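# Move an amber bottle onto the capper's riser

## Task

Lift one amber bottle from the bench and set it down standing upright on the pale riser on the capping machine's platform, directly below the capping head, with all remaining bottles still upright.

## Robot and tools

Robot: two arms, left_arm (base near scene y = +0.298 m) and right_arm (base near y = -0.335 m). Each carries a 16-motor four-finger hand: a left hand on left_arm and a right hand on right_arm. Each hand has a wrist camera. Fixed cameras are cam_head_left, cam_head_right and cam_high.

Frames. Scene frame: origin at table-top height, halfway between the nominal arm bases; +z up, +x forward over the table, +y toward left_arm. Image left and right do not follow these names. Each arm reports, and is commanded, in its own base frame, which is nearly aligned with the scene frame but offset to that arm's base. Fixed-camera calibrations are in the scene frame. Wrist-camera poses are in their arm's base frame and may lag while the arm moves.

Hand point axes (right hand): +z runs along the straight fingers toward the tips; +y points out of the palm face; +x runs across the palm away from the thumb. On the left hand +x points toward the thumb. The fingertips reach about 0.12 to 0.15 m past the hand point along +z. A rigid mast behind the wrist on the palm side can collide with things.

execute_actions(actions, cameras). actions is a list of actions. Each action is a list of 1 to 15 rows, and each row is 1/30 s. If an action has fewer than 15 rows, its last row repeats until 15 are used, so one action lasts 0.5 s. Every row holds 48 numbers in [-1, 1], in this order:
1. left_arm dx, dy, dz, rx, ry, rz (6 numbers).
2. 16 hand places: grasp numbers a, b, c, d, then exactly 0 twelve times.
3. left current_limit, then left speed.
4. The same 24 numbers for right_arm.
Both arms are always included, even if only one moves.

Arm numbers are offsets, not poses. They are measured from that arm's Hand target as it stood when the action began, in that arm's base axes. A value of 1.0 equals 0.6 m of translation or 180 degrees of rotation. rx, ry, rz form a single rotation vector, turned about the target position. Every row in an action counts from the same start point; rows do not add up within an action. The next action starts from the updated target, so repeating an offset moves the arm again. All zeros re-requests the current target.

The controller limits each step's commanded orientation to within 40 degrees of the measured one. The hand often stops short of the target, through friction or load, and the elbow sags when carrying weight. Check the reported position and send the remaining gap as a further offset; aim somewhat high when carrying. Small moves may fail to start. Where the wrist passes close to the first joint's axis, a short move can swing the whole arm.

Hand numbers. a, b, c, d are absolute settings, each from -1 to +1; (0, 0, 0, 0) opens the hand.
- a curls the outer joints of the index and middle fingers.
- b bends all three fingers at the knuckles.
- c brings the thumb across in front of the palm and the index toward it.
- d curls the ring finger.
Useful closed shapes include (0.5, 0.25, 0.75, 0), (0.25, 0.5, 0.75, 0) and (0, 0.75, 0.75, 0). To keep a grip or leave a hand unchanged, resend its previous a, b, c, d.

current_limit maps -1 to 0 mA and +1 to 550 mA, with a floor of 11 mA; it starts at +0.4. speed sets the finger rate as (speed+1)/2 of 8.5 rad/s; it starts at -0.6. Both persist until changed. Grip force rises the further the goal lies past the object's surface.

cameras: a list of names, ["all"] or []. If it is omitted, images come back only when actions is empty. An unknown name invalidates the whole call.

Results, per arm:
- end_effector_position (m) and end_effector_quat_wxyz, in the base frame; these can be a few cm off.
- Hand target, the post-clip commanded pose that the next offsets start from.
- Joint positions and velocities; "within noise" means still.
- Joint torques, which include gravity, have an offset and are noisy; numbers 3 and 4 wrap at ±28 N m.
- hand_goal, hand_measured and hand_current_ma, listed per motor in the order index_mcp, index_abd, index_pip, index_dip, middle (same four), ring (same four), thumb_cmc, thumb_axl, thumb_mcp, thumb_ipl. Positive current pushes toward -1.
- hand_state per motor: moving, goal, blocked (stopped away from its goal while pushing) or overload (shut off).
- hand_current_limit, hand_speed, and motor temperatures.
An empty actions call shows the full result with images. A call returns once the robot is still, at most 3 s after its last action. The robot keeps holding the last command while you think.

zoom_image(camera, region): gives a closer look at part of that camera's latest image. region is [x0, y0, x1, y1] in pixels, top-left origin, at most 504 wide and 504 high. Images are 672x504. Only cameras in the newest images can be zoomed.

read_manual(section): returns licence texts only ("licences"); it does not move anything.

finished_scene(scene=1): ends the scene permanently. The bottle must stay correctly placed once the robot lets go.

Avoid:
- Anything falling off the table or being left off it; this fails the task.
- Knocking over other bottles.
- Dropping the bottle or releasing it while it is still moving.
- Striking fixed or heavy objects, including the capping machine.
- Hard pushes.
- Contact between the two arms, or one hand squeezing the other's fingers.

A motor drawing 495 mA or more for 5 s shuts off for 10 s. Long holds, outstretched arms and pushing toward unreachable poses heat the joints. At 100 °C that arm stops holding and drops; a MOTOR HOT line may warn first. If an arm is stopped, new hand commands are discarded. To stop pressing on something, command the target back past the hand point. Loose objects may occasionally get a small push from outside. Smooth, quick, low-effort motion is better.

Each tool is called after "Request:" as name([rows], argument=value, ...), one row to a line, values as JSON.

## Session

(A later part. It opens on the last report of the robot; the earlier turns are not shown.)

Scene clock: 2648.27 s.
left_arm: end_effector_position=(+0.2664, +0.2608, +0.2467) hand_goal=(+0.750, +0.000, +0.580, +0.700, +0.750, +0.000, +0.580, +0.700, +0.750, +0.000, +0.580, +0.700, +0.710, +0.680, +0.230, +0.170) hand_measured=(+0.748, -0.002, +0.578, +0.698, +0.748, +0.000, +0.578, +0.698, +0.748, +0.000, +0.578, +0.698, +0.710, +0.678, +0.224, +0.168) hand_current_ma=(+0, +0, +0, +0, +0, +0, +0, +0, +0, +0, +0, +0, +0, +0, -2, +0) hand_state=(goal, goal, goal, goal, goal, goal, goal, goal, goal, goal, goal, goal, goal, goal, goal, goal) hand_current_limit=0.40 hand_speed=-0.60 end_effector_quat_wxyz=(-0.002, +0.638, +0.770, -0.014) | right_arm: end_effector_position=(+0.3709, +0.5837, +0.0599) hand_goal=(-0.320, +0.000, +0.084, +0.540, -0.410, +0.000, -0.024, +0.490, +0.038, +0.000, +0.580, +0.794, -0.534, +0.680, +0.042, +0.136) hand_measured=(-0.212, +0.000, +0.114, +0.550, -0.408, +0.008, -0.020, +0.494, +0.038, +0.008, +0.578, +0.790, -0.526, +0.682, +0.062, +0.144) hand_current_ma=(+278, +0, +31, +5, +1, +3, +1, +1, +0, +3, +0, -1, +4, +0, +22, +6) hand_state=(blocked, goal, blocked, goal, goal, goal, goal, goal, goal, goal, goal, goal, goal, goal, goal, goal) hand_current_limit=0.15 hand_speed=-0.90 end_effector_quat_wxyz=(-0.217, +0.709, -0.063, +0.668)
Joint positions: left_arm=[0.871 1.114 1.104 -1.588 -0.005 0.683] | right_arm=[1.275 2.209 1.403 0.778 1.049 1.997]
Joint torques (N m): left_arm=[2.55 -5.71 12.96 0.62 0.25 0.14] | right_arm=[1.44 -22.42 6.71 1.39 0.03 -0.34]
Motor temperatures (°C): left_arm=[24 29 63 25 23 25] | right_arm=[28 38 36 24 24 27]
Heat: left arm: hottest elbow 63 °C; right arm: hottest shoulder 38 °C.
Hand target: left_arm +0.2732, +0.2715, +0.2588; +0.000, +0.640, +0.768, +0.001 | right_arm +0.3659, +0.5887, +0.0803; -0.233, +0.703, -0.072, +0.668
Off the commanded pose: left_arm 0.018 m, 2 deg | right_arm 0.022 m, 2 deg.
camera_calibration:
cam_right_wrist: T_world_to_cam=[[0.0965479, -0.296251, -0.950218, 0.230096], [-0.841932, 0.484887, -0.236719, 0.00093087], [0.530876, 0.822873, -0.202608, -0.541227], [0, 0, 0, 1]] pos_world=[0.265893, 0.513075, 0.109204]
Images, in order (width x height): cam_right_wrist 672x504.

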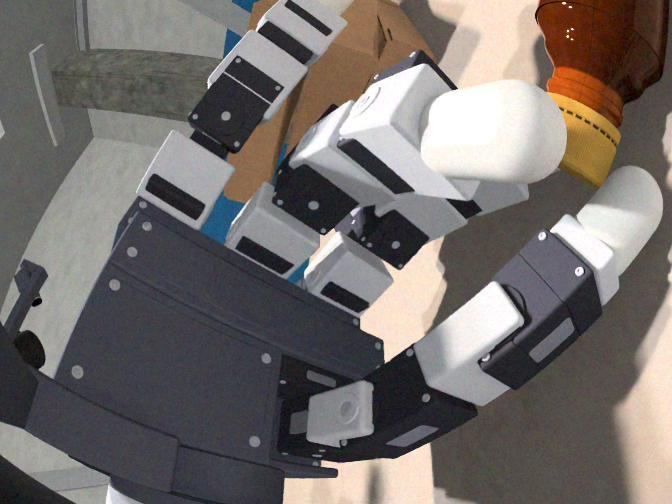

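Request:
execute_actions(actions=[], cameras=["cam_head_left","cam_head_right","cam_high","cam_left_wrist"])

Scene clock: 2660.77 s.
left_arm: end_effector_position=(+0.2664, +0.2608, +0.2467) hand_goal=(+0.750, +0.000, +0.580, +0.700, +0.750, +0.000, +0.580, +0.700, +0.750, +0.000, +0.580, +0.700, +0.710, +0.680, +0.230, +0.170) hand_measured=(+0.748, -0.002, +0.578, +0.698, +0.748, +0.000, +0.578, +0.698, +0.748, +0.000, +0.578, +0.698, +0.710, +0.678, +0.224, +0.168) hand_current_ma=(+0, +0, +0, +0, +0, +0, +0, +0, +0, +0, +0, +0, +0, +0, -2, +0) hand_state=(goal, goal, goal, goal, goal, goal, goal, goal, goal, goal, goal, goal, goal, goal, goal, goal) hand_current_limit=0.40 hand_speed=-0.60 end_effector_quat_wxyz=(-0.002, +0.638, +0.770, -0.014) | right_arm: end_effector_position=(+0.3709, +0.5837, +0.0599) hand_goal=(-0.320, +0.000, +0.084, +0.540, -0.410, +0.000, -0.024, +0.490, +0.038, +0.000, +0.580, +0.794, -0.534, +0.680, +0.042, +0.136) hand_measured=(-0.212, +0.000, +0.114, +0.550, -0.408, +0.008, -0.020, +0.494, +0.038, +0.008, +0.578, +0.790, -0.526, +0.682, +0.062, +0.144) hand_current_ma=(+278, +0, +31, +5, +1, +3, +1, +1, +0, +3, +0, -1, +4, +0, +22, +6) hand_state=(blocked, goal, blocked, goal, goal, goal, goal, goal, goal, goal, goal, goal, goal, goal, goal, goal) hand_current_limit=0.15 hand_speed=-0.90 end_effector_quat_wxyz=(-0.217, +0.709, -0.063, +0.668)
Joint positions: left_arm=[0.871 1.114 1.104 -1.588 -0.005 0.683] | right_arm=[1.275 2.209 1.403 0.778 1.049 1.997]
Joint velocities: within noise
Joint torques (N m): left_arm=[2.61 -5.77 12.96 0.62 0.25 0.13] | right_arm=[1.49 -22.42 6.76 1.36 0.03 -0.34]
Motor temperatures (°C): left_arm=[24 29 63 25 23 25] | right_arm=[28 38 36 24 24 27]
Heat: left arm: hottest elbow 63 °C; right arm: hottest shoulder 38 °C.
Hand target: left_arm +0.2732, +0.2715, +0.2588; +0.000, +0.640, +0.768, +0.001 | right_arm +0.3659, +0.5887, +0.0803; -0.233, +0.703, -0.072, +0.668
Off the commanded pose: left_arm 0.018 m, 2 deg | right_arm 0.022 m, 2 deg.
camera_calibration:
cam_left_wrist: T_world_to_cam=[[-0.463157, -0.886266, 0.00416202, 0.322229], [-0.629358, 0.332198, 0.702533, -0.135583], [-0.624014, 0.322764, -0.711639, 0.386421], [0, 0, 0, 1]] pos_world=[0.305044, 0.205898, 0.368902]
Images, in order (width x height): cam_head_left 672x504, cam_head_right 672x504, cam_high 672x504, cam_left_wrist 672x504.

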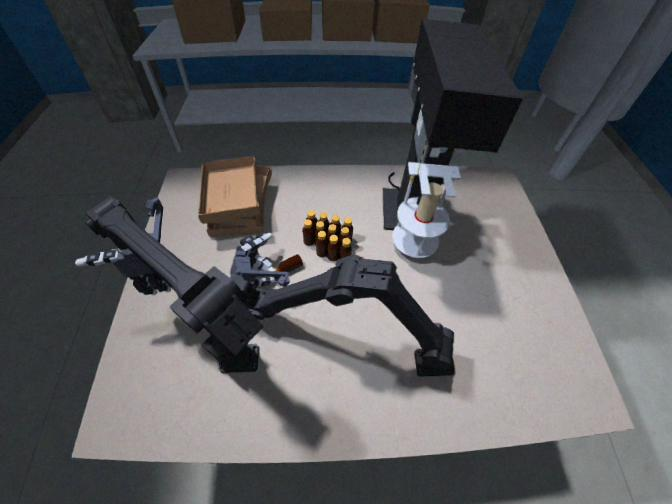

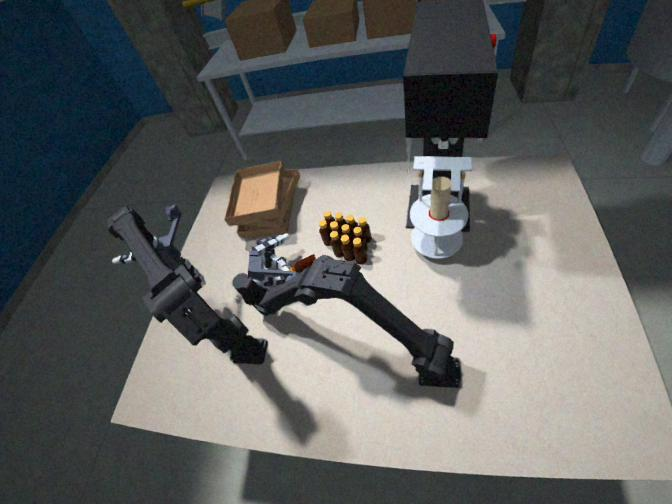

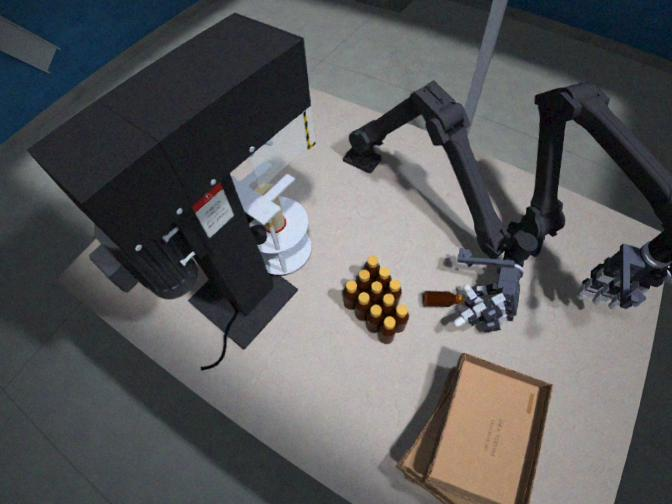

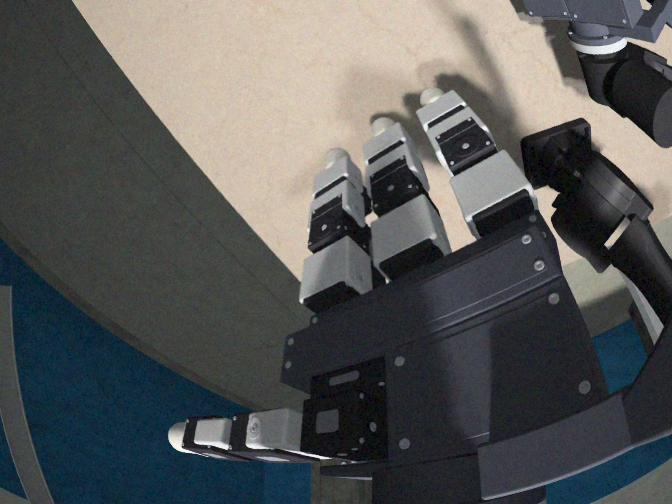

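Request:
zoom_image(camera="cam_high", region=[400, 240, 540, 350])

Request:
zoom_image(camera="cam_head_right", region=[220, 200, 400, 320])

Scaled by 3.600 from the camera's 672x504 image, which has a finer 960x720 frame.

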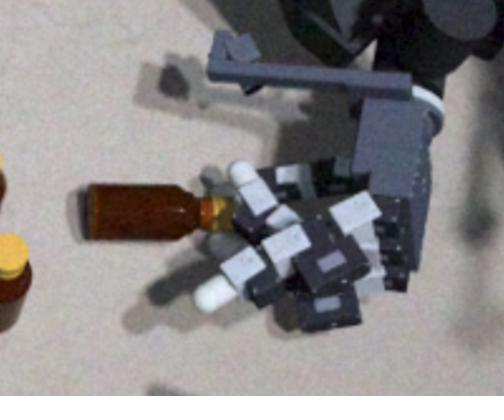

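Scaled by 2.800 from the camera's 672x504 image, which has a finer 960x720 frame.

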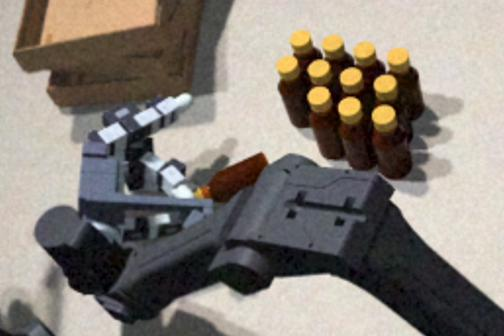

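Request:
execute_actions([
  [[0,0,0,0,0,0,0,0,0,0,0,0,0,0,0,0,0,0,0,0,0,0,0.4,-0.6,0,0,0,0,0,0,0.28,0.52,0.75,0,0,0,0,0,0,0,0,0,0,0,0,0,0.15,-0.9]],
  [[0,0,0,0,0,0,0,0,0,0,0,0,0,0,0,0,0,0,0,0,0,0,0.4,-0.6,0,0,0,0,0,0,0.25,0.42,0.75,0,0,0,0,0,0,0,0,0,0,0,0,0,0.15,-0.9]],
  [[0,0,0,0,0,0,0,0,0,0,0,0,0,0,0,0,0,0,0,0,0,0,0.4,-0.6,-0.004,0.002,0,0,0,0.02,0.25,0.34,0.75,0,0,0,0,0,0,0,0,0,0,0,0,0,0.15,-0.9]],
  [[0,0,0,0,0,0,0,0,0,0,0,0,0,0,0,0,0,0,0,0,0,0,0.4,-0.6,-0.004,0.002,0,0,0,0.02,0.25,0.30,0.75,0,0,0,0,0,0,0,0,0,0,0,0,0,0.15,-0.9]],
  [[0,0,0,0,0,0,0,0,0,0,0,0,0,0,0,0,0,0,0,0,0,0,0.4,-0.6,-0.004,0.002,0,0,0,0.02,0.25,0.30,0.75,0,0,0,0,0,0,0,0,0,0,0,0,0,0.15,-0.9]],
], cameras=["cam_right_wrist"])

Scene clock: 2779.33 s.
left_arm: end_effector_position=(+0.2664, +0.2608, +0.2467) hand_goal=(+0.750, +0.000, +0.580, +0.700, +0.750, +0.000, +0.580, +0.700, +0.750, +0.000, +0.580, +0.700, +0.710, +0.680, +0.230, +0.170) hand_measured=(+0.748, -0.002, +0.578, +0.698, +0.748, +0.000, +0.578, +0.698, +0.748, +0.000, +0.578, +0.698, +0.710, +0.678, +0.224, +0.168) hand_current_ma=(+0, +0, +0, +0, +0, +0, +0, +0, +0, +0, +0, +0, +0, +0, -2, +0) hand_state=(goal, goal, goal, goal, goal, goal, goal, goal, goal, goal, goal, goal, goal, goal, goal, goal) hand_current_limit=0.40 hand_speed=-0.60 end_effector_quat_wxyz=(-0.002, +0.638, +0.770, -0.014) | right_arm: end_effector_position=(+0.3617, +0.5868, +0.0572) hand_goal=(+0.108, +0.000, +0.032, +0.522, +0.162, +0.000, +0.120, +0.562, +0.512, +0.000, +0.580, +0.736, -0.540, +0.680, +0.042, +0.080) hand_measured=(+0.100, -0.004, +0.028, +0.520, +0.156, +0.008, +0.118, +0.558, +0.502, +0.008, +0.578, +0.738, -0.526, +0.682, +0.044, +0.082) hand_current_ma=(-4, -1, -1, +0, -3, +3, -1, -1, -4, +3, +0, +1, +8, +0, +1, +1) hand_state=(goal, goal, goal, goal, goal, goal, goal, goal, goal, goal, goal, goal, goal, goal, goal, goal) hand_current_limit=0.15 hand_speed=-0.90 end_effector_quat_wxyz=(-0.271, +0.718, +0.009, +0.641)
Joint positions: left_arm=[0.871 1.114 1.104 -1.588 -0.005 0.683] | right_arm=[1.278 2.15 1.286 0.814 0.864 1.997]
Joint torques (N m): left_arm=[2.55 -5.71 12.96 0.61 0.25 0.14] | right_arm=[1.2 -21.6 6.5 2.52 -0.12 -0.26]
Motor temperatures (°C): left_arm=[24 29 64 25 23 25] | right_arm=[27 39 35 24 24 27]
Heat: left arm: hottest elbow 64 °C; right arm: hottest shoulder 39 °C.
Hand target: left_arm +0.2732, +0.2715, +0.2588; +0.000, +0.640, +0.768, +0.001 | right_arm +0.3587, +0.5923, +0.0802; -0.295, +0.707, -0.005, +0.643
Off the commanded pose: left_arm 0.018 m, 2 deg | right_arm 0.024 m, 3 deg.
camera_calibration:
cam_right_wrist: T_world_to_cam=[[0.13924, -0.292208, -0.946164, 0.211333], [-0.920118, 0.315018, -0.232696, 0.118846], [0.366055, 0.902983, -0.225003, -0.525459], [0, 0, 0, 1]] pos_world=[0.272273, 0.498795, 0.109381]
Images, in order (width x height): cam_right_wrist 672x504.

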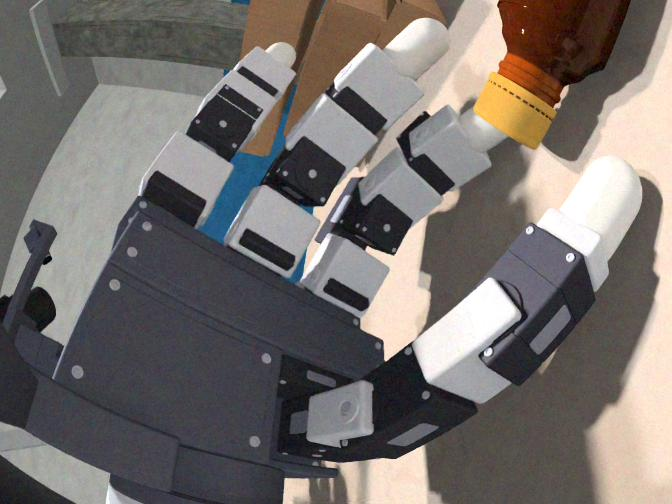

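Request:
zoom_image(camera="cam_right_wrist", region=[430, 0, 672, 180])

Request:
execute_actions(actions=[], cameras=["cam_high"])

Request:
zoom_image(camera="cam_high", region=[400, 240, 540, 350])

Scaled by 2.083 from the camera's 672x504 image, which has a finer 960x720 frame.

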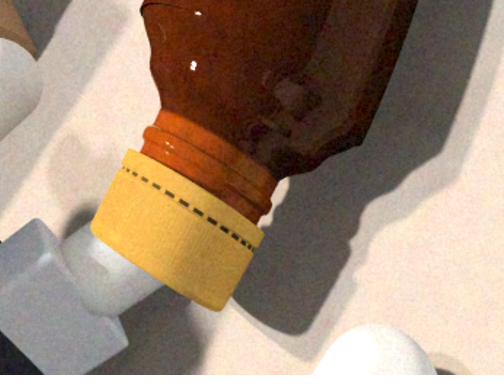

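Scene clock: 2791.53 s.
left_arm: end_effector_position=(+0.2664, +0.2608, +0.2467) hand_goal=(+0.750, +0.000, +0.580, +0.700, +0.750, +0.000, +0.580, +0.700, +0.750, +0.000, +0.580, +0.700, +0.710, +0.680, +0.230, +0.170) hand_measured=(+0.748, -0.002, +0.578, +0.698, +0.748, +0.000, +0.578, +0.698, +0.748, +0.000, +0.578, +0.698, +0.710, +0.678, +0.224, +0.168) hand_current_ma=(+0, +0, +0, +0, +0, +0, +0, +0, +0, +0, +0, +0, +0, +0, -2, +0) hand_state=(goal, goal, goal, goal, goal, goal, goal, goal, goal, goal, goal, goal, goal, goal, goal, goal) hand_current_limit=0.40 hand_speed=-0.60 end_effector_quat_wxyz=(-0.002, +0.638, +0.770, -0.014) | right_arm: end_effector_position=(+0.3617, +0.5868, +0.0572) hand_goal=(+0.108, +0.000, +0.032, +0.522, +0.162, +0.000, +0.120, +0.562, +0.512, +0.000, +0.580, +0.736, -0.540, +0.680, +0.042, +0.080) hand_measured=(+0.100, -0.004, +0.028, +0.520, +0.156, +0.008, +0.118, +0.558, +0.502, +0.008, +0.578, +0.738, -0.526, +0.682, +0.044, +0.082) hand_current_ma=(-4, -1, -1, +0, -3, +3, -1, -1, -4, +3, +0, +1, +8, +0, +1, +1) hand_state=(goal, goal, goal, goal, goal, goal, goal, goal, goal, goal, goal, goal, goal, goal, goal, goal) hand_current_limit=0.15 hand_speed=-0.90 end_effector_quat_wxyz=(-0.271, +0.718, +0.009, +0.641)
Joint positions: left_arm=[0.871 1.114 1.104 -1.588 -0.005 0.683] | right_arm=[1.278 2.15 1.286 0.814 0.864 1.997]
Joint velocities: within noise
Joint torques (N m): left_arm=[2.55 -5.71 12.96 0.62 0.25 0.13] | right_arm=[0.97 -21.6 6.5 2.58 -0.12 -0.26]
Motor temperatures (°C): left_arm=[24 29 64 25 23 25] | right_arm=[27 41 35 24 24 26]
Heat: left arm: hottest elbow 64 °C; right arm: hottest shoulder 41 °C.
Hand target: left_arm +0.2732, +0.2715, +0.2588; +0.000, +0.640, +0.768, +0.001 | right_arm +0.3587, +0.5923, +0.0802; -0.295, +0.707, -0.005, +0.643
Off the commanded pose: left_arm 0.018 m, 2 deg | right_arm 0.024 m, 3 deg.
Images, in order (width x height): cam_high 672x504.

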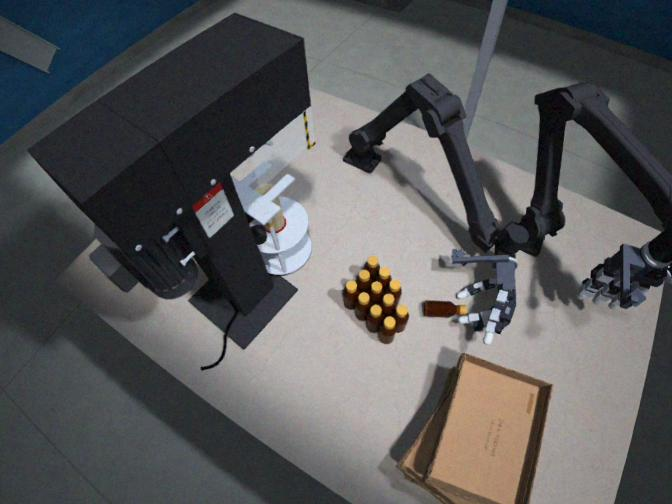

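Scaled by 3.600 from the camera's 672x504 image, which has a finer 960x720 frame.

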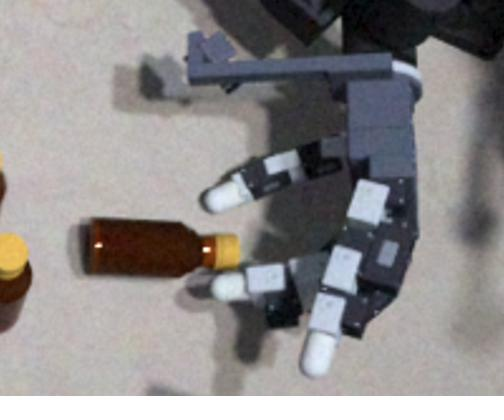

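Request:
execute_actions([
  [[0,0,0,0,0,0,0,0,0,0,0,0,0,0,0,0,0,0,0,0,0,0,0.4,-0.6,0.0034,0.0029,0,0,0,0.008,0.25,0.30,0.75,0,0,0,0,0,0,0,0,0,0,0,0,0,0.15,-0.9]],
  [[0,0,0,0,0,0,0,0,0,0,0,0,0,0,0,0,0,0,0,0,0,0,0.4,-0.6,0.0034,0.0029,0,0,0,0.008,0.25,0.30,0.75,0,0,0,0,0,0,0,0,0,0,0,0,0,0.15,-0.9]],
  [[0,0,0,0,0,0,0,0,0,0,0,0,0,0,0,0,0,0,0,0,0,0,0.4,-0.6,0.0034,0.0029,0,0,0,0.008,0.25,0.30,0.75,0,0,0,0,0,0,0,0,0,0,0,0,0,0.15,-0.9]],
  [[0,0,0,0,0,0,0,0,0,0,0,0,0,0,0,0,0,0,0,0,0,0,0.4,-0.6,0.0034,0.0029,0,0,0,0.008,0.25,0.30,0.75,0,0,0,0,0,0,0,0,0,0,0,0,0,0.15,-0.9]],
], cameras=["cam_high","cam_right_wrist"])

Request:
zoom_image(camera="cam_high", region=[400, 240, 540, 350])

Scene clock: 2816.20 s.
left_arm: end_effector_position=(+0.2664, +0.2608, +0.2467) hand_goal=(+0.750, +0.000, +0.580, +0.700, +0.750, +0.000, +0.580, +0.700, +0.750, +0.000, +0.580, +0.700, +0.710, +0.680, +0.230, +0.170) hand_measured=(+0.748, -0.002, +0.578, +0.698, +0.748, +0.000, +0.578, +0.698, +0.748, +0.000, +0.578, +0.698, +0.710, +0.678, +0.224, +0.168) hand_current_ma=(+0, +0, +0, +0, +0, +0, +0, +0, +0, +0, +0, +0, +0, +0, -2, +0) hand_state=(goal, goal, goal, goal, goal, goal, goal, goal, goal, goal, goal, goal, goal, goal, goal, goal) hand_current_limit=0.40 hand_speed=-0.60 end_effector_quat_wxyz=(-0.002, +0.638, +0.770, -0.014) | right_arm: end_effector_position=(+0.3607, +0.5989, +0.0572) hand_goal=(+0.108, +0.000, +0.032, +0.522, +0.162, +0.000, +0.120, +0.562, +0.512, +0.000, +0.580, +0.736, -0.540, +0.680, +0.042, +0.080) hand_measured=(+0.098, -0.008, +0.026, +0.520, +0.156, +0.008, +0.118, +0.558, +0.502, +0.008, +0.578, +0.738, -0.526, +0.682, +0.044, +0.082) hand_current_ma=(-6, -3, -2, +0, -3, +3, -1, -1, -4, +3, +0, +1, +8, +0, +1, +1) hand_state=(goal, goal, goal, goal, goal, goal, goal, goal, goal, goal, goal, goal, goal, goal, goal, goal) hand_current_limit=0.15 hand_speed=-0.90 end_effector_quat_wxyz=(-0.308, +0.718, +0.048, +0.622)
Joint positions: left_arm=[0.871 1.114 1.104 -1.588 -0.005 0.683] | right_arm=[1.271 2.134 1.257 0.828 0.744 1.997]
Joint torques (N m): left_arm=[2.55 -5.77 12.96 0.62 0.25 0.13] | right_arm=[0.09 -21.6 6.6 2.58 -0.17 -0.26]
Motor temperatures (°C): left_arm=[24 29 64 25 23 25] | right_arm=[27 43 35 24 24 26]
Heat: left arm: hottest elbow 64 °C; right arm: hottest shoulder 43 °C.
Hand target: left_arm +0.2732, +0.2715, +0.2588; +0.000, +0.640, +0.768, +0.001 | right_arm +0.3667, +0.5993, +0.0802; -0.327, +0.706, +0.031, +0.628
Off the commanded pose: left_arm 0.018 m, 2 deg | right_arm 0.024 m, 3 deg.
camera_calibration:
cam_right_wrist: T_world_to_cam=[[0.166346, -0.272356, -0.947709, 0.193421], [-0.951337, 0.208503, -0.226903, 0.188775], [0.259398, 0.939334, -0.224418, -0.519372], [0, 0, 0, 1]] pos_world=[0.282138, 0.501183, 0.109584]
Images, in order (width x height): cam_high 672x504, cam_right_wrist 672x504.

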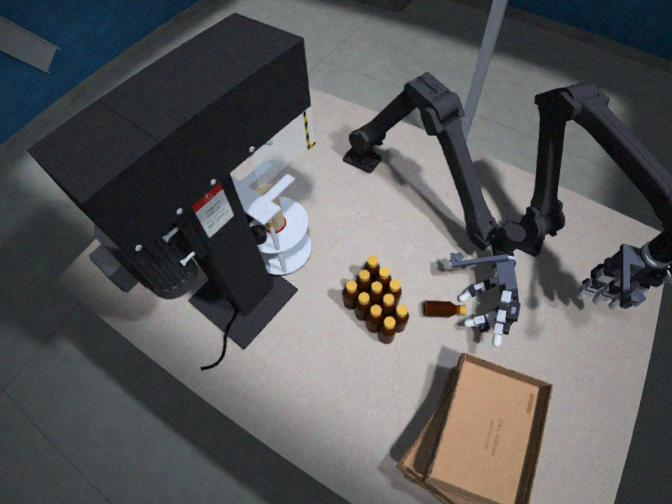

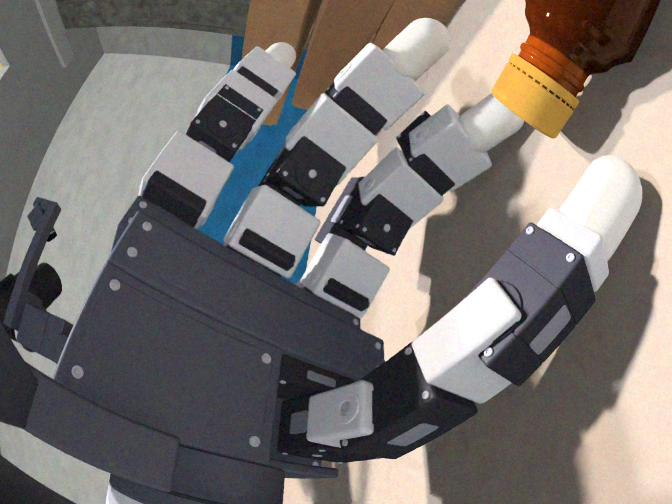

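Scaled by 3.600 from the camera's 672x504 image, which has a finer 960x720 frame.

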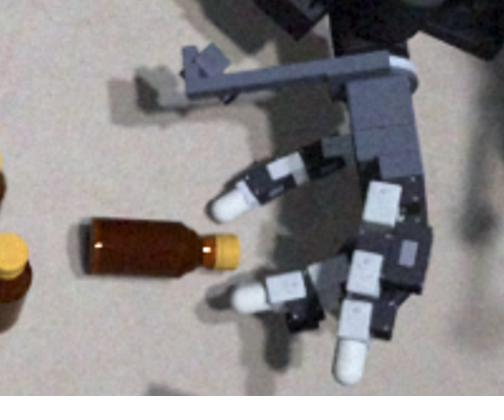

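Request:
execute_actions([
  [[0,0,0,0,0,0,0,0,0,0,0,0,0,0,0,0,0,0,0,0,0,0,0.4,-0.6,0.006,0.001,0,0,0,0,0.25,0.30,0.75,0,0,0,0,0,0,0,0,0,0,0,0,0,0.15,-0.9]],
  [[0,0,0,0,0,0,0,0,0,0,0,0,0,0,0,0,0,0,0,0,0,0,0.4,-0.6,0.006,0.001,0,0,0,0,0.25,0.30,0.75,0,0,0,0,0,0,0,0,0,0,0,0,0,0.15,-0.9]],
], cameras=["cam_high"])

Request:
zoom_image(camera="cam_high", region=[400, 240, 540, 350])

Scene clock: 2832.80 s.
left_arm: end_effector_position=(+0.2664, +0.2608, +0.2467) hand_goal=(+0.750, +0.000, +0.580, +0.700, +0.750, +0.000, +0.580, +0.700, +0.750, +0.000, +0.580, +0.700, +0.710, +0.680, +0.230, +0.170) hand_measured=(+0.748, -0.002, +0.578, +0.698, +0.748, +0.000, +0.578, +0.698, +0.748, +0.000, +0.578, +0.698, +0.710, +0.678, +0.224, +0.168) hand_current_ma=(+0, +0, +0, +0, +0, +0, +0, +0, +0, +0, +0, +0, +0, +0, -2, +0) hand_state=(goal, goal, goal, goal, goal, goal, goal, goal, goal, goal, goal, goal, goal, goal, goal, goal) hand_current_limit=0.40 hand_speed=-0.60 end_effector_quat_wxyz=(-0.002, +0.638, +0.770, -0.014) | right_arm: end_effector_position=(+0.3639, +0.5991, +0.0571) hand_goal=(+0.108, +0.000, +0.032, +0.522, +0.162, +0.000, +0.120, +0.562, +0.512, +0.000, +0.580, +0.736, -0.540, +0.680, +0.042, +0.080) hand_measured=(+0.094, -0.008, +0.022, +0.518, +0.156, +0.008, +0.118, +0.558, +0.502, +0.008, +0.578, +0.738, -0.526, +0.682, +0.044, +0.082) hand_current_ma=(-10, -3, -5, -1, -3, +3, -1, -1, -4, +3, +0, +1, +8, +0, +1, +1) hand_state=(goal, goal, goal, goal, goal, goal, goal, goal, goal, goal, goal, goal, goal, goal, goal, goal) hand_current_limit=0.15 hand_speed=-0.90 end_effector_quat_wxyz=(-0.310, +0.718, +0.050, +0.621)
Joint positions: left_arm=[0.871 1.114 1.104 -1.588 -0.005 0.683] | right_arm=[1.265 2.134 1.257 0.828 0.731 1.997]
Joint torques (N m): left_arm=[2.49 -5.71 12.94 0.62 0.25 0.13] | right_arm=[-0.03 -21.13 7.54 2.41 -0.09 -0.26]
Motor temperatures (°C): left_arm=[24 29 64 25 23 25] | right_arm=[27 41 35 24 24 26]
Heat: left arm: hottest elbow 64 °C; right arm: hottest shoulder 41 °C.
Hand target: left_arm +0.2732, +0.2715, +0.2588; +0.000, +0.640, +0.768, +0.001 | right_arm +0.3739, +0.6005, +0.0802; -0.327, +0.706, +0.031, +0.628
Off the commanded pose: left_arm 0.018 m, 2 deg | right_arm 0.025 m, 3 deg.
Images, in order (width x height): cam_high 672x504.

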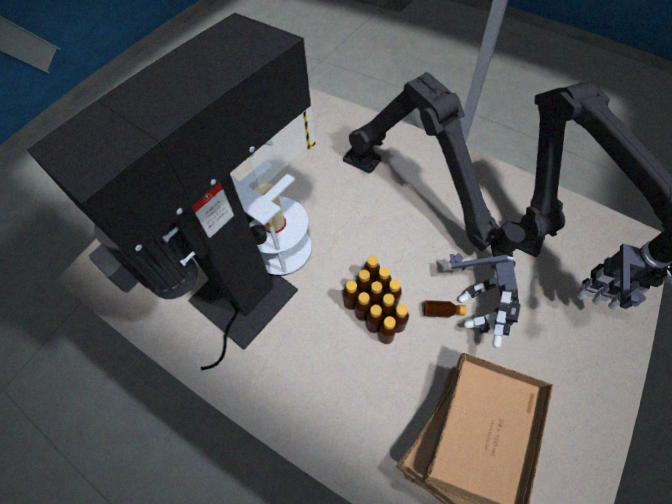

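Scaled by 3.600 from the camera's 672x504 image, which has a finer 960x720 frame.

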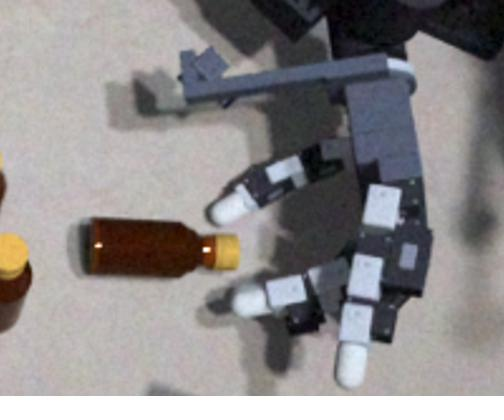

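Request:
execute_actions([
  [[0,0,0,0,0,0,0,0,0,0,0,0,0,0,0,0,0,0,0,0,0,0,0.4,-0.6,0.006,0.003,0,0,0,0,0.25,0.30,0.75,0,0,0,0,0,0,0,0,0,0,0,0,0,0.15,-0.9]],
  [[0,0,0,0,0,0,0,0,0,0,0,0,0,0,0,0,0,0,0,0,0,0,0.4,-0.6,0.006,0.003,0,0,0,0,0.25,0.30,0.75,0,0,0,0,0,0,0,0,0,0,0,0,0,0.15,-0.9]],
], cameras=["cam_high"])

Request:
zoom_image(camera="cam_high", region=[400, 240, 540, 350])

Scene clock: 2838.93 s.
left_arm: end_effector_position=(+0.2664, +0.2608, +0.2467) hand_goal=(+0.750, +0.000, +0.580, +0.700, +0.750, +0.000, +0.580, +0.700, +0.750, +0.000, +0.580, +0.700, +0.710, +0.680, +0.230, +0.170) hand_measured=(+0.748, -0.002, +0.578, +0.698, +0.748, +0.000, +0.578, +0.698, +0.748, +0.000, +0.578, +0.698, +0.710, +0.678, +0.224, +0.168) hand_current_ma=(+0, +0, +0, +0, +0, +0, +0, +0, +0, +0, +0, +0, +0, +0, -2, +0) hand_state=(goal, goal, goal, goal, goal, goal, goal, goal, goal, goal, goal, goal, goal, goal, goal, goal) hand_current_limit=0.40 hand_speed=-0.60 end_effector_quat_wxyz=(-0.002, +0.638, +0.770, -0.014) | right_arm: end_effector_position=(+0.3679, +0.5985, +0.0570) hand_goal=(+0.108, +0.000, +0.032, +0.522, +0.162, +0.000, +0.120, +0.562, +0.512, +0.000, +0.580, +0.736, -0.540, +0.680, +0.042, +0.080) hand_measured=(+0.092, -0.008, +0.020, +0.518, +0.156, +0.008, +0.118, +0.558, +0.502, +0.008, +0.578, +0.738, -0.526, +0.682, +0.044, +0.082) hand_current_ma=(-11, -3, -7, -1, -3, +3, -1, -1, -4, +3, +0, +1, +8, +0, +1, +1) hand_state=(goal, goal, goal, goal, goal, goal, goal, goal, goal, goal, goal, goal, goal, goal, goal, goal) hand_current_limit=0.15 hand_speed=-0.90 end_effector_quat_wxyz=(-0.312, +0.718, +0.052, +0.620)
Joint positions: left_arm=[0.871 1.114 1.104 -1.588 -0.005 0.683] | right_arm=[1.258 2.134 1.257 0.828 0.719 1.997]
Joint torques (N m): left_arm=[2.61 -5.71 12.96 0.62 0.25 0.14] | right_arm=[-0.44 -20.31 9.09 2.13 -0.02 -0.27]
Motor temperatures (°C): left_arm=[24 29 64 25 23 25] | right_arm=[27 40 35 24 24 26]
Heat: left arm: hottest elbow 64 °C; right arm: hottest shoulder 40 °C.
Hand target: left_arm +0.2732, +0.2715, +0.2588; +0.000, +0.640, +0.768, +0.001 | right_arm +0.3812, +0.6041, +0.0802; -0.326, +0.706, +0.030, +0.628
Off the commanded pose: left_arm 0.018 m, 2 deg | right_arm 0.027 m, 3 deg.
Images, in order (width x height): cam_high 672x504.

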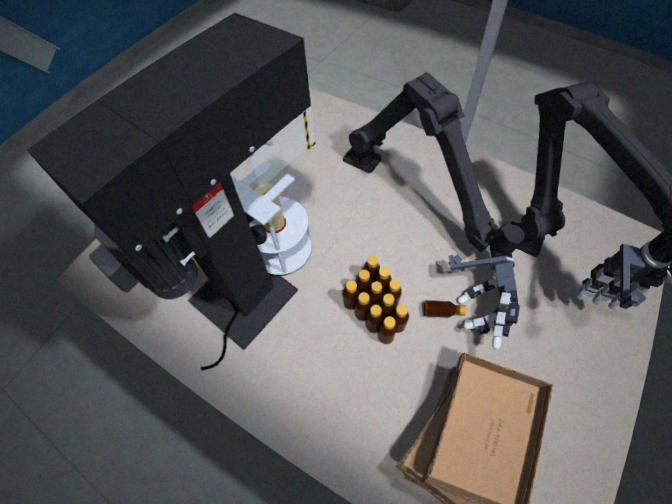

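Scaled by 3.600 from the camera's 672x504 image, which has a finer 960x720 frame.

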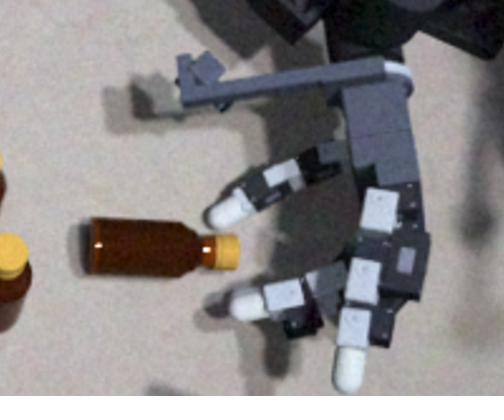

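Request:
execute_actions([
  [[0,0,0,0,0,0,0,0,0,0,0,0,0,0,0,0,0,0,0,0,0,0,0.4,-0.6,0.006,0.003,0,0,0,0,0.25,0.34,0.75,0,0,0,0,0,0,0,0,0,0,0,0,0,0.15,-0.9]],
  [[0,0,0,0,0,0,0,0,0,0,0,0,0,0,0,0,0,0,0,0,0,0,0.4,-0.6,0,0,0,0,0,0,0.25,0.39,0.75,0,0,0,0,0,0,0,0,0,0,0,0,0,0.15,-0.9]],
  [[0,0,0,0,0,0,0,0,0,0,0,0,0,0,0,0,0,0,0,0,0,0,0.4,-0.6,0,0,0,0,0,0,0.25,0.43,0.75,0,0,0,0,0,0,0,0,0,0,0,0,0,0.15,-0.9]],
], cameras=["cam_high"])

Request:
zoom_image(camera="cam_high", region=[400, 240, 540, 350])

Scene clock: 2855.67 s.
left_arm: end_effector_position=(+0.2664, +0.2608, +0.2467) hand_goal=(+0.750, +0.000, +0.580, +0.700, +0.750, +0.000, +0.580, +0.700, +0.750, +0.000, +0.580, +0.700, +0.710, +0.680, +0.230, +0.170) hand_measured=(+0.748, -0.002, +0.578, +0.698, +0.748, +0.000, +0.578, +0.698, +0.748, +0.000, +0.578, +0.698, +0.710, +0.678, +0.224, +0.168) hand_current_ma=(+0, +0, +0, +0, +0, +0, +0, +0, +0, +0, +0, +0, +0, +0, -2, +0) hand_state=(goal, goal, goal, goal, goal, goal, goal, goal, goal, goal, goal, goal, goal, goal, goal, goal) hand_current_limit=0.40 hand_speed=-0.60 end_effector_quat_wxyz=(-0.002, +0.638, +0.770, -0.014) | right_arm: end_effector_position=(+0.3742, +0.5972, +0.0582) hand_goal=(-0.068, +0.000, +0.072, +0.548, -0.064, +0.000, +0.094, +0.562, +0.318, +0.000, +0.580, +0.762, -0.540, +0.680, +0.042, +0.106) hand_measured=(-0.038, -0.008, +0.078, +0.550, -0.062, +0.008, +0.096, +0.558, +0.318, +0.008, +0.578, +0.758, -0.526, +0.682, +0.044, +0.104) hand_current_ma=(+33, -3, +2, +0, +0, +3, +1, -1, +0, +3, +0, -1, +8, +0, +1, +0) hand_state=(blocked, goal, goal, goal, goal, goal, goal, goal, goal, goal, goal, goal, goal, goal, goal, goal) hand_current_limit=0.15 hand_speed=-0.90 end_effector_quat_wxyz=(-0.312, +0.718, +0.050, +0.621)
Joint positions: left_arm=[0.871 1.114 1.104 -1.588 -0.005 0.683] | right_arm=[1.248 2.134 1.26 0.828 0.711 1.997]
Joint torques (N m): left_arm=[2.61 -5.71 12.96 0.61 0.25 0.13] | right_arm=[0.15 -19.84 9.59 1.88 0.11 -0.29]
Motor temperatures (°C): left_arm=[23 29 64 25 23 25] | right_arm=[27 39 36 24 24 26]
Heat: left arm: hottest elbow 64 °C; right arm: hottest shoulder 39 °C.
Hand target: left_arm +0.2732, +0.2715, +0.2588; +0.000, +0.640, +0.768, +0.001 | right_arm +0.3847, +0.6060, +0.0802; -0.327, +0.706, +0.031, +0.628
Off the commanded pose: left_arm 0.018 m, 2 deg | right_arm 0.026 m, 3 deg.
Images, in order (width x height): cam_high 672x504.

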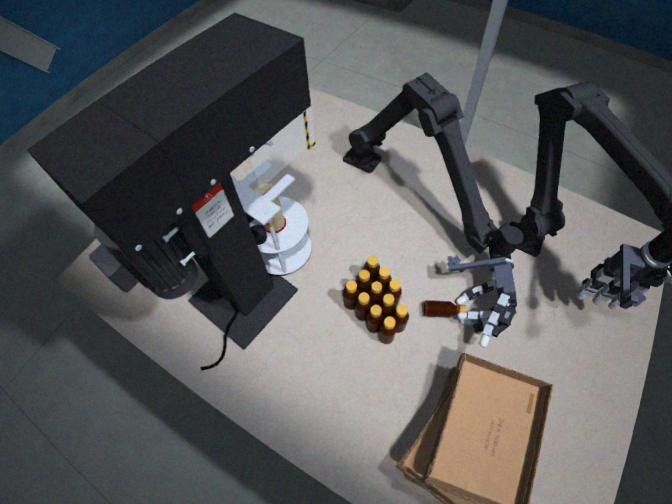

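Scaled by 3.600 from the camera's 672x504 image, which has a finer 960x720 frame.

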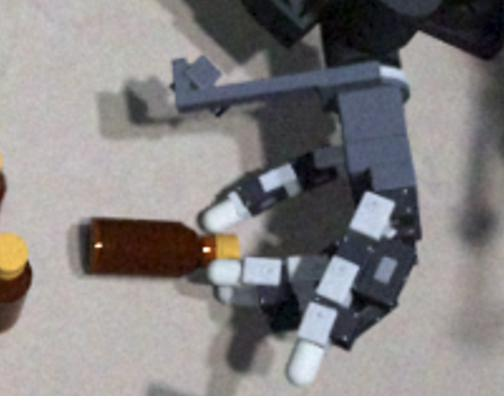

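Request:
execute_actions([
  [[0,0,0,0,0,0,0,0,0,0,0,0,0,0,0,0,0,0,0,0,0,0,0.4,-0.6,0,0,0,0,0,0,0.25,0.47,0.75,0,0,0,0,0,0,0,0,0,0,0,0,0,0.15,-0.9]],
  [[0,0,0,0,0,0,0,0,0,0,0,0,0,0,0,0,0,0,0,0,0,0,0.4,-0.6,0,0,0,0,0,0,0.25,0.51,0.75,0,0,0,0,0,0,0,0,0,0,0,0,0,0.15,-0.9]],
  [[0,0,0,0,0,0,0,0,0,0,0,0,0,0,0,0,0,0,0,0,0,0,0.4,-0.6,0,0,0,0,0,0,0.28,0.55,0.75,0,0,0,0,0,0,0,0,0,0,0,0,0,0.15,-0.9]],
], cameras=["cam_high","cam_right_wrist"])

Request:
zoom_image(camera="cam_high", region=[400, 240, 540, 350])

Scene clock: 2869.73 s.
left_arm: end_effector_position=(+0.2664, +0.2608, +0.2467) hand_goal=(+0.750, +0.000, +0.580, +0.700, +0.750, +0.000, +0.580, +0.700, +0.750, +0.000, +0.580, +0.700, +0.710, +0.680, +0.230, +0.170) hand_measured=(+0.748, -0.002, +0.578, +0.698, +0.748, +0.000, +0.578, +0.698, +0.748, +0.000, +0.578, +0.698, +0.710, +0.678, +0.224, +0.168) hand_current_ma=(+0, +0, +0, +0, +0, +0, +0, +0, +0, +0, +0, +0, +0, +0, -2, +0) hand_state=(goal, goal, goal, goal, goal, goal, goal, goal, goal, goal, goal, goal, goal, goal, goal, goal) hand_current_limit=0.40 hand_speed=-0.60 end_effector_quat_wxyz=(-0.002, +0.638, +0.770, -0.014) | right_arm: end_effector_position=(+0.3754, +0.5967, +0.0584) hand_goal=(-0.226, +0.000, +0.080, +0.544, -0.282, +0.000, +0.022, +0.520, +0.140, +0.000, +0.580, +0.782, -0.536, +0.680, +0.042, +0.126) hand_measured=(-0.176, -0.008, +0.100, +0.554, -0.280, +0.008, +0.026, +0.524, +0.140, +0.008, +0.578, +0.778, -0.526, +0.682, +0.046, +0.128) hand_current_ma=(+76, -3, +14, +5, +0, +3, +1, +1, +0, +3, +0, -1, +5, +0, +2, +0) hand_state=(blocked, goal, goal, goal, goal, goal, goal, goal, goal, goal, goal, goal, goal, goal, goal, goal) hand_current_limit=0.15 hand_speed=-0.90 end_effector_quat_wxyz=(-0.312, +0.718, +0.050, +0.621)
Joint positions: left_arm=[0.871 1.114 1.104 -1.588 -0.005 0.683] | right_arm=[1.246 2.134 1.26 0.828 0.711 1.997]
Joint torques (N m): left_arm=[2.55 -5.71 12.96 0.62 0.25 0.13] | right_arm=[0.26 -20.07 9.57 1.87 0.12 -0.33]
Motor temperatures (°C): left_arm=[23 29 64 25 23 25] | right_arm=[27 39 38 24 24 26]
Heat: left arm: hottest elbow 64 °C; right arm: hottest shoulder 39 °C.
Hand target: left_arm +0.2732, +0.2715, +0.2588; +0.000, +0.640, +0.768, +0.001 | right_arm +0.3849, +0.6058, +0.0801; -0.326, +0.706, +0.031, +0.628
Off the commanded pose: left_arm 0.018 m, 2 deg | right_arm 0.025 m, 3 deg.
camera_calibration:
cam_right_wrist: T_world_to_cam=[[0.16789, -0.267603, -0.94879, 0.188125], [-0.952922, 0.202458, -0.225724, 0.207558], [0.252495, 0.942019, -0.221014, -0.520118], [0, 0, 0, 1]] pos_world=[0.297529, 0.498281, 0.110389]
Images, in order (width x height): cam_high 672x504, cam_right_wrist 672x504.

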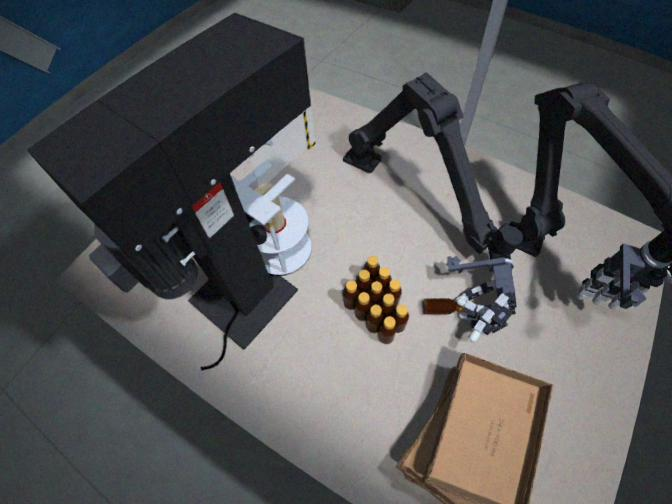

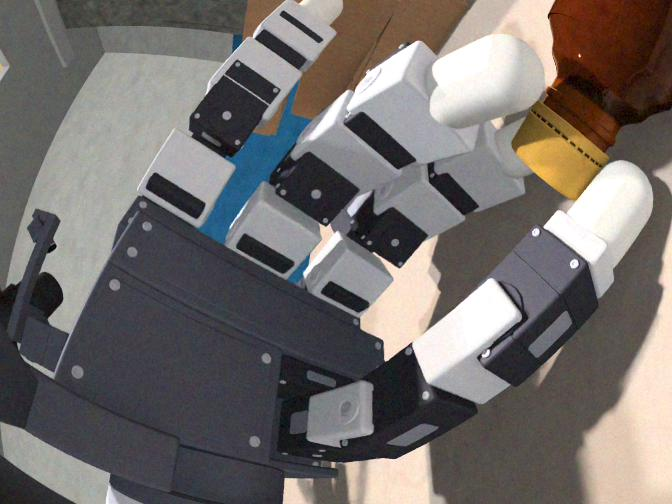

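Scaled by 3.600 from the camera's 672x504 image, which has a finer 960x720 frame.

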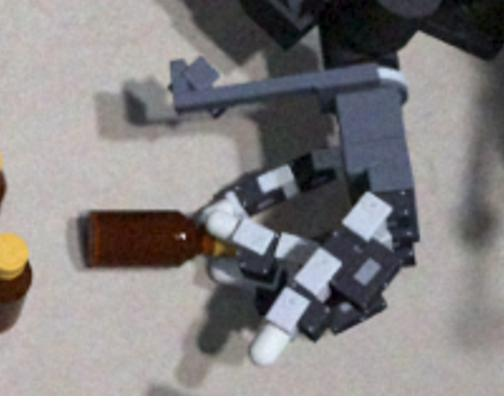

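Request:
execute_actions([
  [[0,0,0,0,0,0,0,0,0,0,0,0,0,0,0,0,0,0,0,0,0,0,0.4,-0.6,0,0,0,0,0,0,0.30,0.59,0.75,0,0,0,0,0,0,0,0,0,0,0,0,0,0.2,-0.9]],
  [[0,0,0,0,0,0,0,0,0,0,0,0,0,0,0,0,0,0,0,0,0,0,0.4,-0.6,0,0,0,0,0,0,0.30,0.63,0.75,0,0,0,0,0,0,0,0,0,0,0,0,0,0.2,-0.9]],
], cameras=["cam_high","cam_right_wrist"])

Request:
zoom_image(camera="cam_high", region=[400, 240, 540, 350])

Scene clock: 2876.77 s.
left_arm: end_effector_position=(+0.2664, +0.2608, +0.2467) hand_goal=(+0.750, +0.000, +0.580, +0.700, +0.750, +0.000, +0.580, +0.700, +0.750, +0.000, +0.580, +0.700, +0.710, +0.680, +0.230, +0.170) hand_measured=(+0.748, -0.002, +0.578, +0.698, +0.748, +0.000, +0.578, +0.698, +0.748, +0.000, +0.578, +0.698, +0.710, +0.678, +0.224, +0.168) hand_current_ma=(+0, +0, +0, +0, +0, +0, +0, +0, +0, +0, +0, +0, +0, +0, -2, +0) hand_state=(goal, goal, goal, goal, goal, goal, goal, goal, goal, goal, goal, goal, goal, goal, goal, goal) hand_current_limit=0.40 hand_speed=-0.60 end_effector_quat_wxyz=(-0.002, +0.638, +0.770, -0.014) | right_arm: end_effector_position=(+0.3754, +0.5966, +0.0584) hand_goal=(-0.332, +0.000, +0.086, +0.542, -0.428, +0.000, -0.026, +0.490, +0.022, +0.000, +0.580, +0.796, -0.534, +0.680, +0.042, +0.138) hand_measured=(-0.220, -0.006, +0.118, +0.552, -0.424, +0.008, -0.022, +0.494, +0.022, +0.008, +0.578, +0.792, -0.524, +0.682, +0.062, +0.146) hand_current_ma=(+293, -2, +32, +5, +1, +3, +1, +1, +0, +3, +0, -1, +5, +0, +24, +6) hand_state=(blocked, goal, blocked, goal, goal, goal, goal, goal, goal, goal, goal, goal, goal, goal, blocked, goal) hand_current_limit=0.20 hand_speed=-0.90 end_effector_quat_wxyz=(-0.312, +0.718, +0.049, +0.621)
Joint positions: left_arm=[0.871 1.114 1.104 -1.588 -0.005 0.683] | right_arm=[1.246 2.134 1.26 0.828 0.711 1.997]
Joint torques (N m): left_arm=[2.55 -5.77 12.96 0.62 0.25 0.13] | right_arm=[0.03 -19.96 9.58 1.77 0.09 -0.32]
Motor temperatures (°C): left_arm=[23 29 65 25 23 25] | right_arm=[27 39 38 24 24 26]
Heat: left arm: hottest elbow 65 °C; right arm: hottest shoulder 39 °C.
Hand target: left_arm +0.2732, +0.2715, +0.2588; +0.000, +0.640, +0.768, +0.001 | right_arm +0.3848, +0.6058, +0.0801; -0.326, +0.706, +0.030, +0.628
Off the commanded pose: left_arm 0.018 m, 2 deg | right_arm 0.025 m, 3 deg.
camera_calibration:
cam_right_wrist: T_world_to_cam=[[0.167765, -0.26767, -0.948793, 0.188169], [-0.952838, 0.202864, -0.225712, 0.20735], [0.252893, 0.941912, -0.221013, -0.520089], [0, 0, 0, 1]] pos_world=[0.29753, 0.498182, 0.110389]
Images, in order (width x height): cam_high 672x504, cam_right_wrist 672x504.

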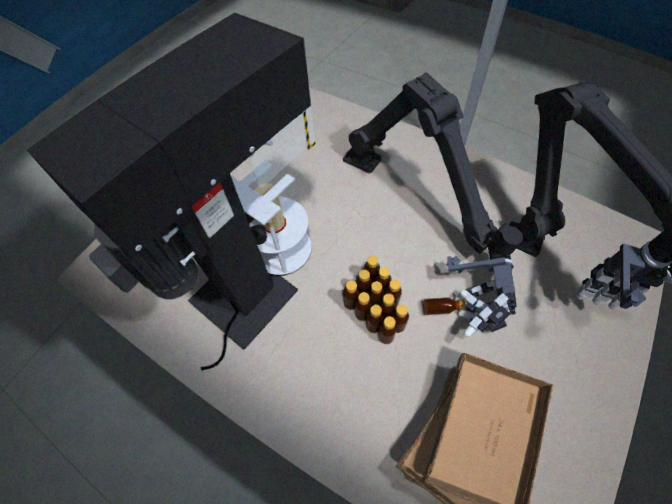

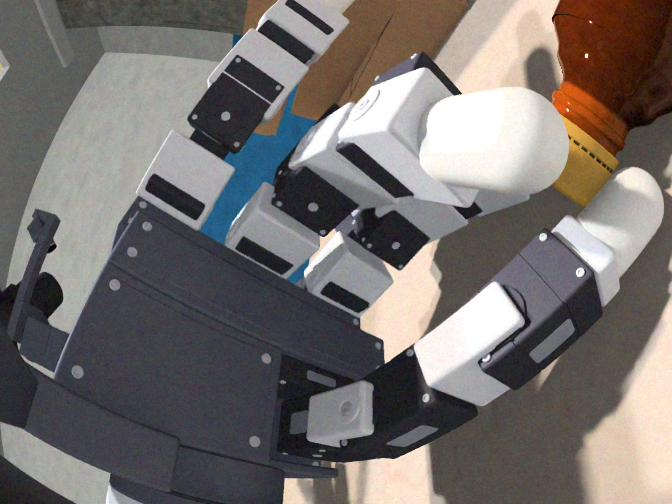

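Scaled by 3.600 from the camera's 672x504 image, which has a finer 960x720 frame.

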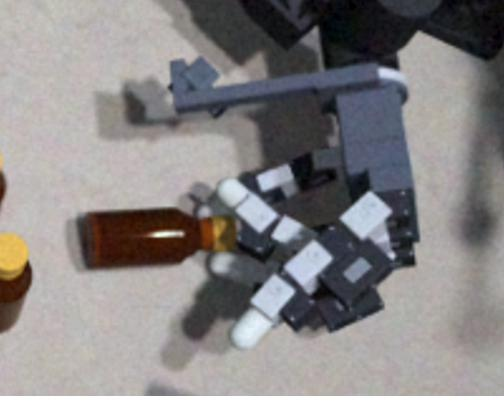

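Request:
execute_actions([
  [[0,0,0,0,0,0,0,0,0,0,0,0,0,0,0,0,0,0,0,0,0,0,0.4,-0.6,0.0012,-0.0017,0.0092,0,0,0,0.30,0.65,0.75,0,0,0,0,0,0,0,0,0,0,0,0,0,0.3,-0.9]],
  [[0,0,0,0,0,0,0,0,0,0,0,0,0,0,0,0,0,0,0,0,0,0,0.4,-0.6,0.0017,-0.0023,0.0092,0,0,0,0.30,0.65,0.75,0,0,0,0,0,0,0,0,0,0,0,0,0,0.3,-0.9]],
  [[0,0,0,0,0,0,0,0,0,0,0,0,0,0,0,0,0,0,0,0,0,0,0.4,-0.6,0.0020,-0.0028,0.0092,0,0,0,0.30,0.65,0.75,0,0,0,0,0,0,0,0,0,0,0,0,0,0.3,-0.9]],
], cameras=["cam_high","cam_right_wrist"])

Request:
zoom_image(camera="cam_high", region=[400, 240, 540, 350])

Scene clock: 2916.97 s.
left_arm: end_effector_position=(+0.2664, +0.2608, +0.2467) hand_goal=(+0.750, +0.000, +0.580, +0.700, +0.750, +0.000, +0.580, +0.700, +0.750, +0.000, +0.580, +0.700, +0.710, +0.680, +0.230, +0.170) hand_measured=(+0.748, -0.002, +0.578, +0.698, +0.748, +0.000, +0.578, +0.698, +0.748, +0.000, +0.578, +0.698, +0.710, +0.678, +0.224, +0.168) hand_current_ma=(+0, +0, +0, +0, +0, +0, +0, +0, +0, +0, +0, +0, +0, +0, -2, +0) hand_state=(goal, goal, goal, goal, goal, goal, goal, goal, goal, goal, goal, goal, goal, goal, goal, goal) hand_current_limit=0.40 hand_speed=-0.60 end_effector_quat_wxyz=(-0.002, +0.638, +0.770, -0.014) | right_arm: end_effector_position=(+0.3770, +0.5959, +0.0599) hand_goal=(-0.360, +0.000, +0.092, +0.546, -0.462, +0.000, -0.030, +0.490, -0.008, +0.000, +0.580, +0.800, -0.534, +0.680, +0.042, +0.142) hand_measured=(-0.236, +0.006, +0.128, +0.558, -0.458, +0.008, -0.026, +0.494, -0.008, +0.008, +0.578, +0.796, -0.520, +0.682, +0.068, +0.152) hand_current_ma=(+344, +2, +41, +7, +1, +3, +1, +1, +0, +3, +0, -1, +8, +0, +35, +9) hand_state=(blocked, goal, blocked, goal, goal, goal, goal, goal, goal, goal, goal, goal, goal, goal, blocked, goal) hand_current_limit=0.30 hand_speed=-0.90 end_effector_quat_wxyz=(-0.312, +0.720, +0.048, +0.618)
Joint positions: left_arm=[0.871 1.114 1.104 -1.588 -0.005 0.683] | right_arm=[1.242 2.126 1.26 0.81 0.707 2.007]
Joint torques (N m): left_arm=[2.61 -5.77 12.94 0.61 0.25 0.13] | right_arm=[0.03 -21.95 8.84 1.46 0.04 -0.43]
Motor temperatures (°C): left_arm=[23 29 65 25 23 25] | right_arm=[27 38 40 24 24 26]
Heat: left arm: hottest elbow 65 °C; right arm: hottest elbow 40 °C.
Hand target: left_arm +0.2732, +0.2715, +0.2588; +0.000, +0.640, +0.768, +0.001 | right_arm +0.3877, +0.6018, +0.0967; -0.327, +0.706, +0.031, +0.628
Off the commanded pose: left_arm 0.018 m, 2 deg | right_arm 0.039 m, 3 deg.
camera_calibration:
cam_right_wrist: T_world_to_cam=[[0.159849, -0.26841, -0.94995, 0.192682], [-0.954784, 0.202329, -0.21783, 0.209975], [0.25067, 0.941817, -0.223932, -0.51841], [0, 0, 0, 1]] pos_world=[0.299631, 0.497482, 0.112689]
Images, in order (width x height): cam_high 672x504, cam_right_wrist 672x504.

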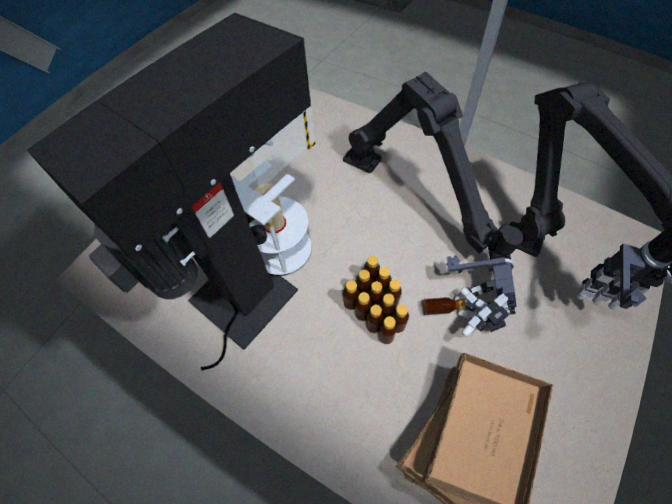

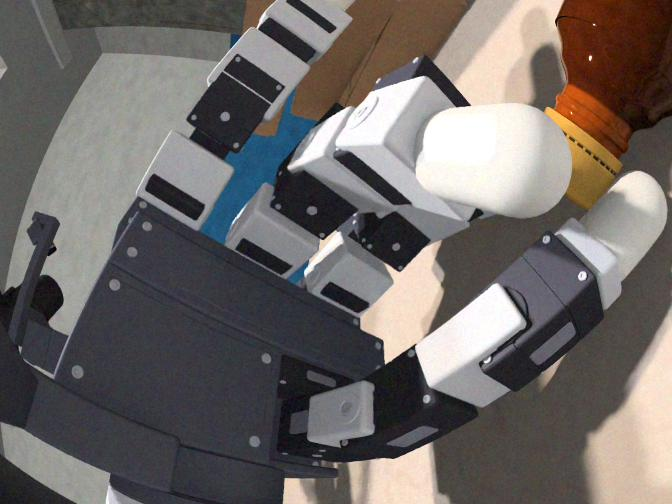

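Scaled by 3.600 from the camera's 672x504 image, which has a finer 960x720 frame.

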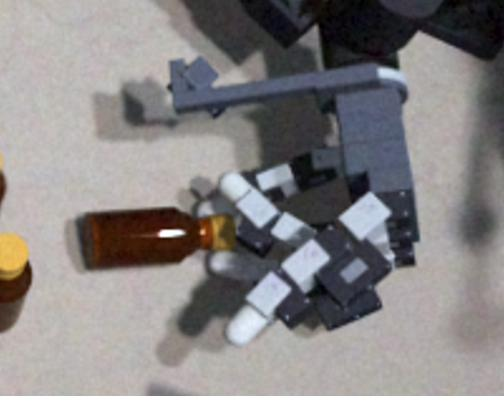

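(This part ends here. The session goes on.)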